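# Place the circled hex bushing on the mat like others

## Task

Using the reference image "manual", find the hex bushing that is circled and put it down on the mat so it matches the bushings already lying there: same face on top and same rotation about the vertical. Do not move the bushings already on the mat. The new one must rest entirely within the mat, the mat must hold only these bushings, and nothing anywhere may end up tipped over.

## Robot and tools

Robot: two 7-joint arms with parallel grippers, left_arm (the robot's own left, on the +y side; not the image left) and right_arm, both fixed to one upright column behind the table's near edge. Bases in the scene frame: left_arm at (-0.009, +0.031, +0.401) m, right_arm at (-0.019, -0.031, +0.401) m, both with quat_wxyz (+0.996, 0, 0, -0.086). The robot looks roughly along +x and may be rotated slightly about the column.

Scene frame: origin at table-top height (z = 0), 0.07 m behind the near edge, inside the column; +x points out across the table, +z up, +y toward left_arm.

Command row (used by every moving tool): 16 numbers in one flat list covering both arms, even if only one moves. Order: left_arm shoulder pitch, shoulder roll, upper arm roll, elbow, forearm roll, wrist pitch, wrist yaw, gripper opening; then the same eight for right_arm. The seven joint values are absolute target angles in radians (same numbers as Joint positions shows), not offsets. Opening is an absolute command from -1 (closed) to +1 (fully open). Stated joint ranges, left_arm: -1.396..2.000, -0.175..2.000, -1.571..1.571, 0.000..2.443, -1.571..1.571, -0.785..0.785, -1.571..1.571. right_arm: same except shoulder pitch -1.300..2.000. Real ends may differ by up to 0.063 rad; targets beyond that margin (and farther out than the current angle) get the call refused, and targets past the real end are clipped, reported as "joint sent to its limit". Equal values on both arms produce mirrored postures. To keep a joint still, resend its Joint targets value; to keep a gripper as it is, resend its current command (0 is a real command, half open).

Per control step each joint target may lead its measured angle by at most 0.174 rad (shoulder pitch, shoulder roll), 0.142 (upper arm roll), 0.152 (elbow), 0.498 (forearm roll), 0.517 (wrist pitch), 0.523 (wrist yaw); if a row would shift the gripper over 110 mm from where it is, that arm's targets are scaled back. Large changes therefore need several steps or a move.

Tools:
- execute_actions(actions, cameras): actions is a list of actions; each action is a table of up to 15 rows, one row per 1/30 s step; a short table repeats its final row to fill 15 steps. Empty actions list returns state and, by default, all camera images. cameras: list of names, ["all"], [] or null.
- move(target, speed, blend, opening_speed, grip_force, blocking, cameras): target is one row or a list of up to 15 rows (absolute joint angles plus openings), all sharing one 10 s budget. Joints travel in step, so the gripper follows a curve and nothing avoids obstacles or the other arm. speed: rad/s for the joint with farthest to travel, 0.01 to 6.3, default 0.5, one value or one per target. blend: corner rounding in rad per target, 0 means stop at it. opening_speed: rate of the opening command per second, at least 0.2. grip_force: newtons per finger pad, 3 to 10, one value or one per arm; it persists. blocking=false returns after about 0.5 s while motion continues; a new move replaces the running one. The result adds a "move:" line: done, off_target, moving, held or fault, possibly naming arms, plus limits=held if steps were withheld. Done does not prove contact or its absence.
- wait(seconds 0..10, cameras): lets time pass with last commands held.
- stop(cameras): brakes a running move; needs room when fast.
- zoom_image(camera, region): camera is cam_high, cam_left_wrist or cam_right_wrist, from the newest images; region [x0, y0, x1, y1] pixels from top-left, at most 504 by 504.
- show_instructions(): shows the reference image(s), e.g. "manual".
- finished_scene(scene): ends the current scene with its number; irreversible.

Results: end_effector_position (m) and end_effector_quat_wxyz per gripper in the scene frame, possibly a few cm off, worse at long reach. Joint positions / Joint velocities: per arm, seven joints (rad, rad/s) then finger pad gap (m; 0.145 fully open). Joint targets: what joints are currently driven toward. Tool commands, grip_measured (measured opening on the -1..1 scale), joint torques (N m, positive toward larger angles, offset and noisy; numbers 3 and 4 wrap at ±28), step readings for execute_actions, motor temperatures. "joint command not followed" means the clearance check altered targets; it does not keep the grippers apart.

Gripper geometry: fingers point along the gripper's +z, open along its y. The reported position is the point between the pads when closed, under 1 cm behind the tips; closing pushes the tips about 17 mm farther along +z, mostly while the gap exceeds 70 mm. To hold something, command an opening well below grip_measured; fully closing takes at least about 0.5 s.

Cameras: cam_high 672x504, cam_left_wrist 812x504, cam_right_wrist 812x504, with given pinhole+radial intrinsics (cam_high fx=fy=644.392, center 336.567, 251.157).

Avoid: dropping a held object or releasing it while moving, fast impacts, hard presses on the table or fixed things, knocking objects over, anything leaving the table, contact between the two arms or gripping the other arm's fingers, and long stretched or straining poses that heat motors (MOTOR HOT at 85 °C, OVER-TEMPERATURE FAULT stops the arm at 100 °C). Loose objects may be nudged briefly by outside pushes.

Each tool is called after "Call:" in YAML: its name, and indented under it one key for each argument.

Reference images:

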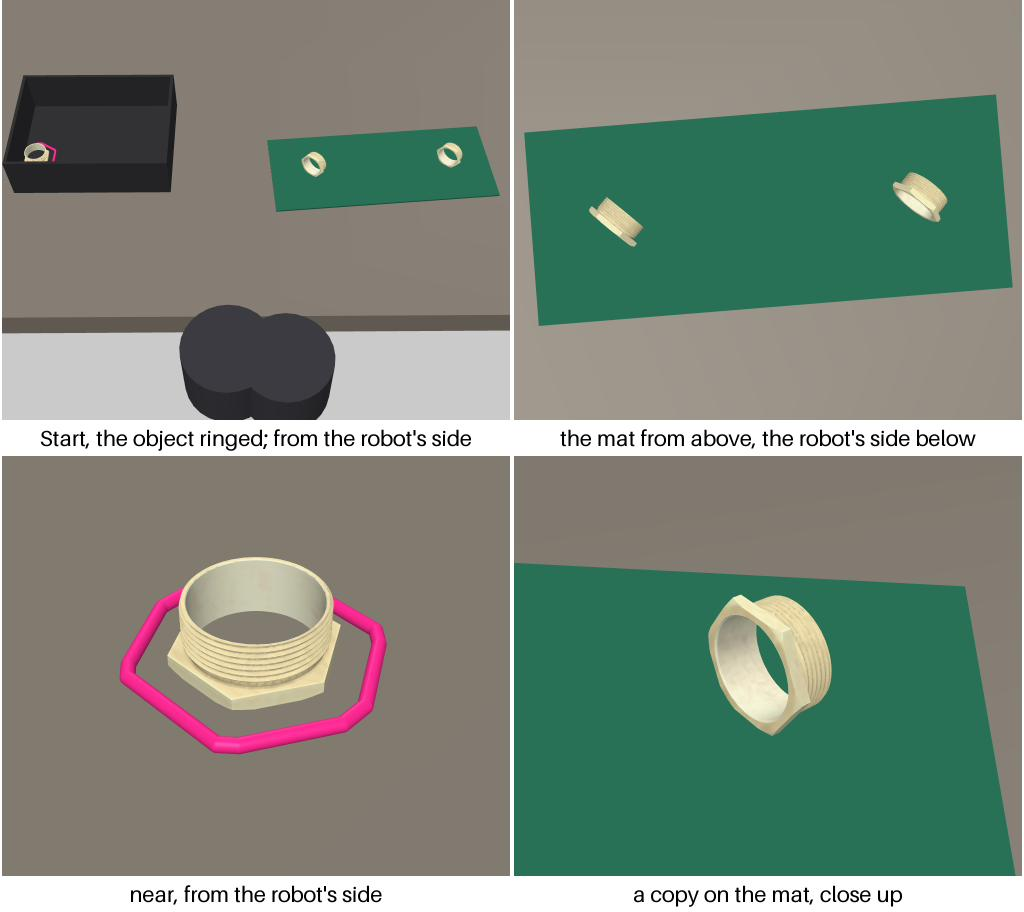

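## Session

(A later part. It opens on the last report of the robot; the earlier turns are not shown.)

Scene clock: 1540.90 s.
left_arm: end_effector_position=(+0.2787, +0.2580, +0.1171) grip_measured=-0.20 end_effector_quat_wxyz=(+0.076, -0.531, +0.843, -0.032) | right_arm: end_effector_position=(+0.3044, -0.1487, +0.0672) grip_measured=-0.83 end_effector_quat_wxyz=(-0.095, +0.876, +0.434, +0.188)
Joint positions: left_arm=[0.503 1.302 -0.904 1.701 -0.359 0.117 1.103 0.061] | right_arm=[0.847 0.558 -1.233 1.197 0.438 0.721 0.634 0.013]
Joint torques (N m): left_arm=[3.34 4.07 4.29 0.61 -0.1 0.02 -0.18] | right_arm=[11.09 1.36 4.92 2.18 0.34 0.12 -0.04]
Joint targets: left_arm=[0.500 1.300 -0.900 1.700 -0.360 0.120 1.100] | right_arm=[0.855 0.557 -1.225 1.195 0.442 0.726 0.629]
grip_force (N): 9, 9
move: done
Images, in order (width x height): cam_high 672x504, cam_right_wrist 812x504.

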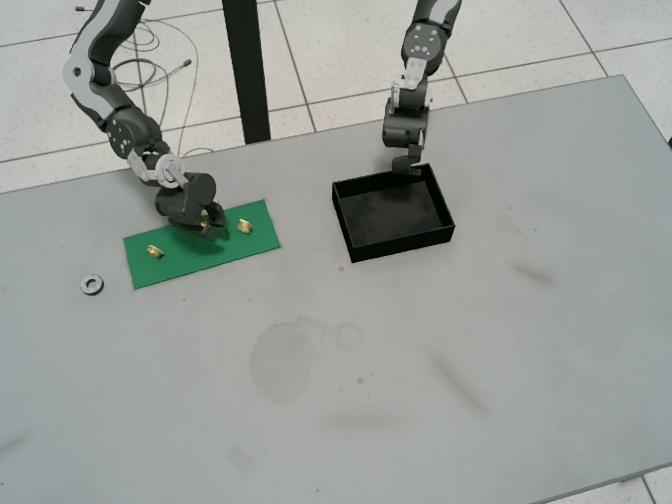

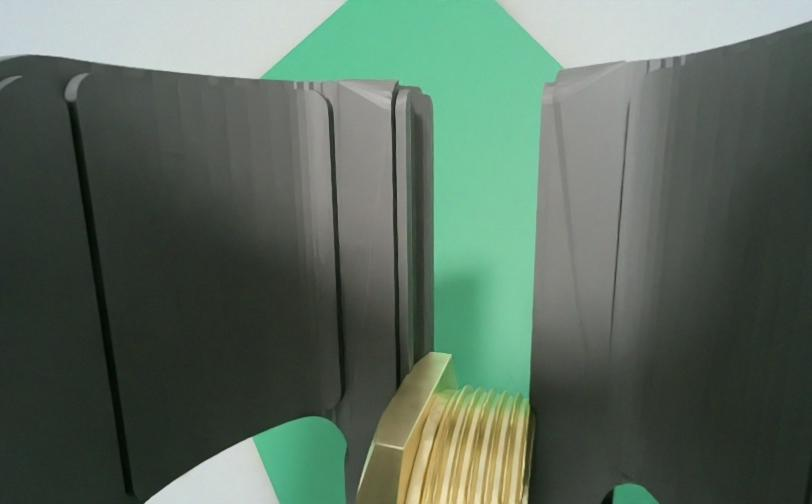

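Call:
move:
  target: [0.5,1.3,-0.9,1.7,-0.36,0.12,1.1,-0.2,0.793,0.446,-1.246,0.955,0.402,0.545,0.605,-1]
  speed: 0.2
  cameras: ["cam_high","cam_right_wrist"]

Call:
zoom_image:
  camera: "cam_high"
  region: [130, 170, 270, 280]

Scene clock: 1561.10 s.
left_arm: end_effector_position=(+0.2787, +0.2580, +0.1171) grip_measured=-0.20 end_effector_quat_wxyz=(+0.076, -0.531, +0.843, -0.032) | right_arm: end_effector_position=(+0.3122, -0.1496, +0.0268) grip_measured=-0.83 end_effector_quat_wxyz=(-0.094, +0.877, +0.428, +0.198)
Joint positions: left_arm=[0.503 1.302 -0.904 1.701 -0.359 0.117 1.103 0.061] | right_arm=[0.798 0.448 -1.239 0.959 0.405 0.552 0.609 0.013]
Joint torques (N m): left_arm=[3.31 3.89 4.36 0.59 -0.1 0.01 -0.19] | right_arm=[8.14 1.2 1.62 1.77 0.15 -0.23 -0.04]
Joint targets: left_arm=[0.500 1.300 -0.900 1.700 -0.360 0.120 1.100] | right_arm=[0.793 0.446 -1.245 0.955 0.402 0.545 0.605]
grip_force (N): 9, 9
move: done
Images, in order (width x height): cam_high 672x504, cam_right_wrist 812x504.

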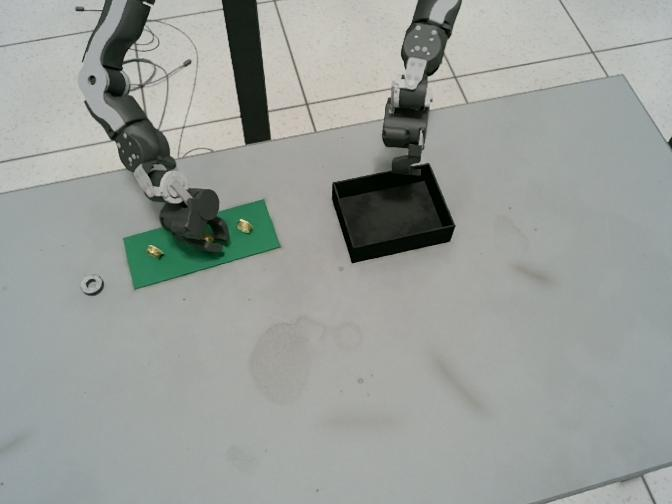

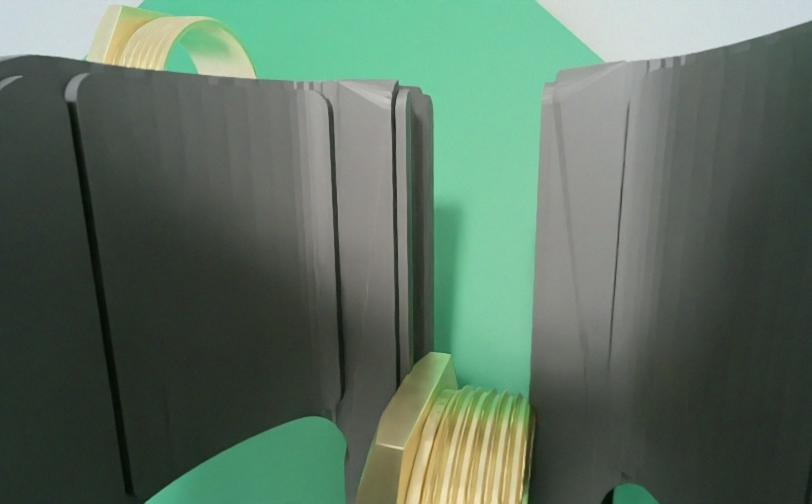

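Scaled by 3.600 from the camera's 672x504 image, which has a finer 960x720 frame.

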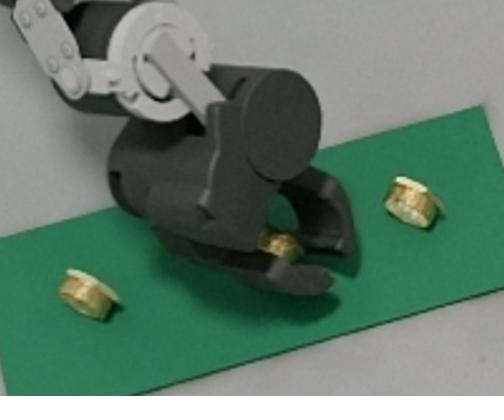

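Call:
move:
  target:
    - [0.5,1.3,-0.9,1.7,-0.36,0.12,1.1,-0.2,0.782,0.426,-1.249,0.913,0.395,0.514,0.601,-1]
    - [0.5,1.3,-0.9,1.7,-0.36,0.12,1.1,-0.2,0.782,0.426,-1.249,0.913,0.395,0.514,0.601,-0.55]
  speed: 0.12
  opening_speed: 0.3
  cameras: ["cam_high","cam_right_wrist"]

Call:
zoom_image:
  camera: "cam_high"
  region: [130, 170, 270, 280]

Scene clock: 1570.60 s.
left_arm: end_effector_position=(+0.2787, +0.2580, +0.1171) grip_measured=-0.20 end_effector_quat_wxyz=(+0.076, -0.531, +0.843, -0.032) | right_arm: end_effector_position=(+0.3118, -0.1473, +0.0207) grip_measured=-0.55 end_effector_quat_wxyz=(-0.098, +0.875, +0.431, +0.200)
Joint positions: left_arm=[0.503 1.302 -0.904 1.701 -0.359 0.117 1.103 0.061] | right_arm=[0.791 0.427 -1.242 0.919 0.399 0.517 0.616 0.034]
Joint torques (N m): left_arm=[3.26 4.05 4.44 0.58 -0.11 0.02 -0.16] | right_arm=[6.92 1.07 1.25 1.47 0.14 -0.13 -0.04]
Joint targets: left_arm=[0.500 1.300 -0.900 1.700 -0.360 0.120 1.100] | right_arm=[0.782 0.426 -1.250 0.914 0.395 0.514 0.610]
grip_force (N): 9, 9
move: off_target (right_arm); target 2's new numbers were sent with right_arm's wrist yaw 0.011 rad from that target; right_arm: the wrist yaw is farthest, 0.015 rad from its target
Images, in order (width x height): cam_high 672x504, cam_right_wrist 812x504.

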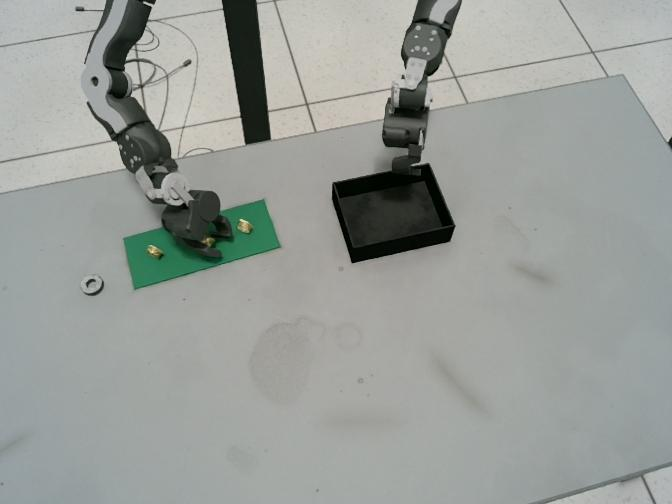

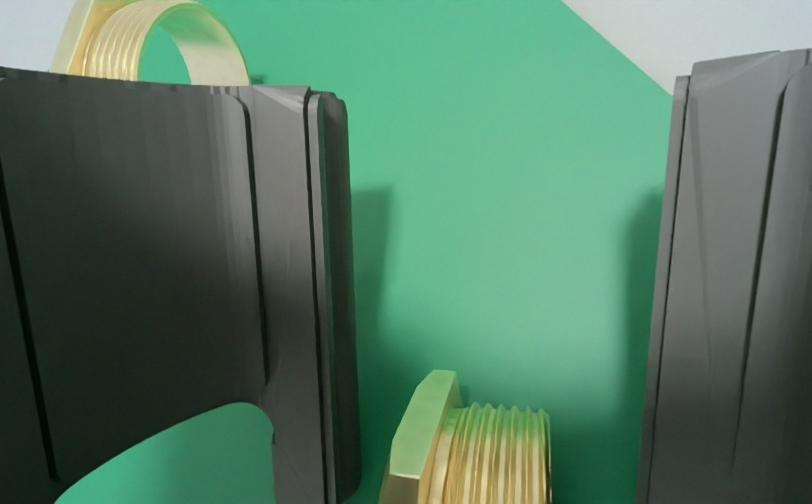

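Scaled by 3.600 from the camera's 672x504 image, which has a finer 960x720 frame.

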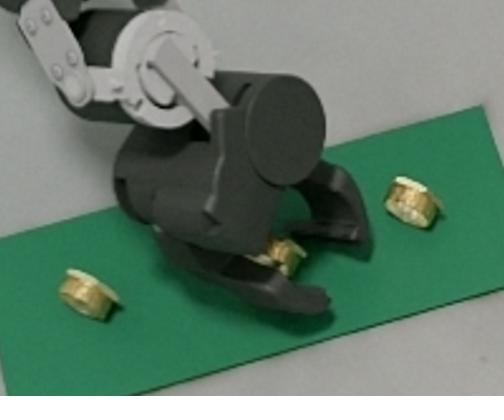

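Released nicely. Open a bit, lift, retreat.

Call:
move:
  target:
    - [0.5,1.3,-0.9,1.7,-0.36,0.12,1.1,-0.2,0.785,0.428,-1.249,0.917,0.395,0.514,0.605,-0.35]
    - [0.5,1.3,-0.9,1.7,-0.36,0.12,1.1,-0.2,0.855,0.557,-1.224,1.194,0.442,0.726,0.628,-0.35]
    - [0.5,1.3,-0.9,1.7,-0.36,0.12,1.1,-0.2,0.6,1.0,-1.2,1.9,0.2,0.4,0.9,-0.35]
  speed: [0.1,0.25,0.7]
  blend: [0,0.05,0]
  opening_speed: 0.4
  cameras: ["cam_high","cam_right_wrist"]

Call:
zoom_image:
  camera: "cam_high"
  region: [120, 190, 290, 300]

Scene clock: 1581.83 s.
left_arm: end_effector_position=(+0.2787, +0.2580, +0.1171) grip_measured=-0.20 end_effector_quat_wxyz=(+0.076, -0.531, +0.843, -0.032) | right_arm: end_effector_position=(+0.1505, -0.1204, +0.1044) grip_measured=-0.35 end_effector_quat_wxyz=(-0.201, +0.684, +0.672, +0.198)
Joint positions: left_arm=[0.503 1.302 -0.904 1.701 -0.359 0.117 1.103 0.061] | right_arm=[0.603 0.998 -1.208 1.896 0.202 0.406 0.887 0.049]
Joint torques (N m): left_arm=[3.34 3.94 4.41 0.65 -0.11 0.01 -0.17] | right_arm=[4.23 3.63 4.62 3.44 0.21 -0.19 0.22]
Joint targets: left_arm=[0.500 1.300 -0.900 1.700 -0.360 0.120 1.100] | right_arm=[0.600 1.000 -1.200 1.899 0.199 0.400 0.891]
grip_force (N): 9, 9
move: off_target (right_arm); right_arm: the wrist yaw is farthest, 0.013 rad from its target
Images, in order (width x height): cam_high 672x504, cam_right_wrist 812x504.

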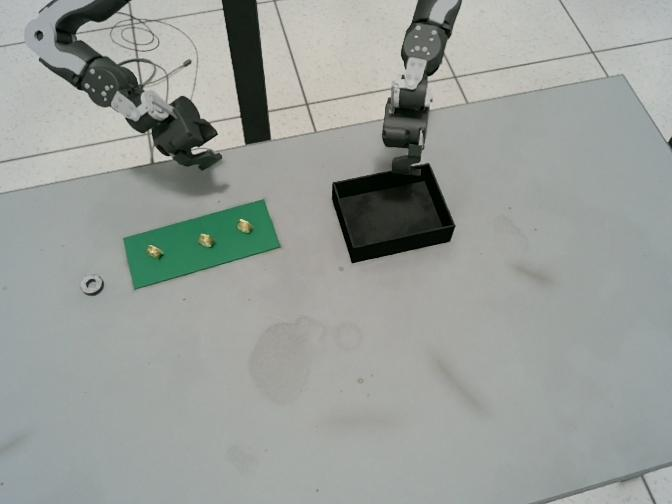

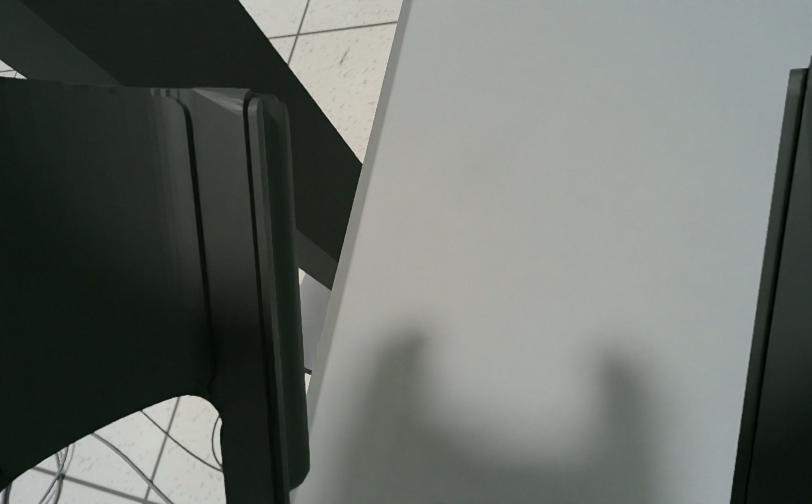

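Scaled by 2.965 from the camera's 672x504 image, which has a finer 960x720 frame.

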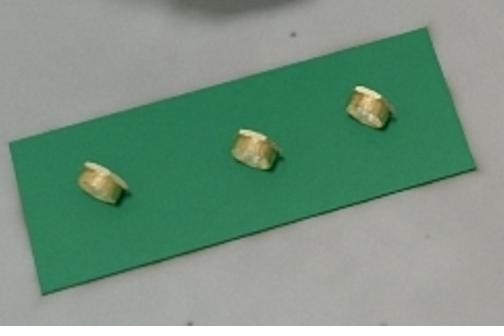

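Call:
zoom_image:
  camera: "cam_high"
  region: [190, 210, 260, 260]

Call:
zoom_image:
  camera: "cam_high"
  region: [130, 225, 200, 275]

Scaled by 7.200 from the camera's 672x504 image, which has a finer 960x720 frame.

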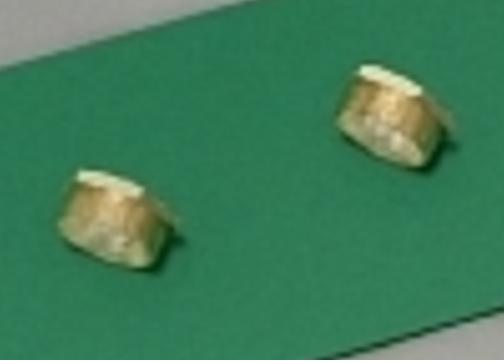

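Scaled by 7.200 from the camera's 672x504 image, which has a finer 960x720 frame.

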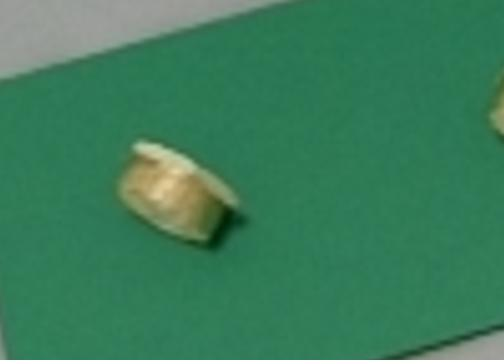

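Call:
finished_scene:
  scene: 1

The scene is finished: the task was done.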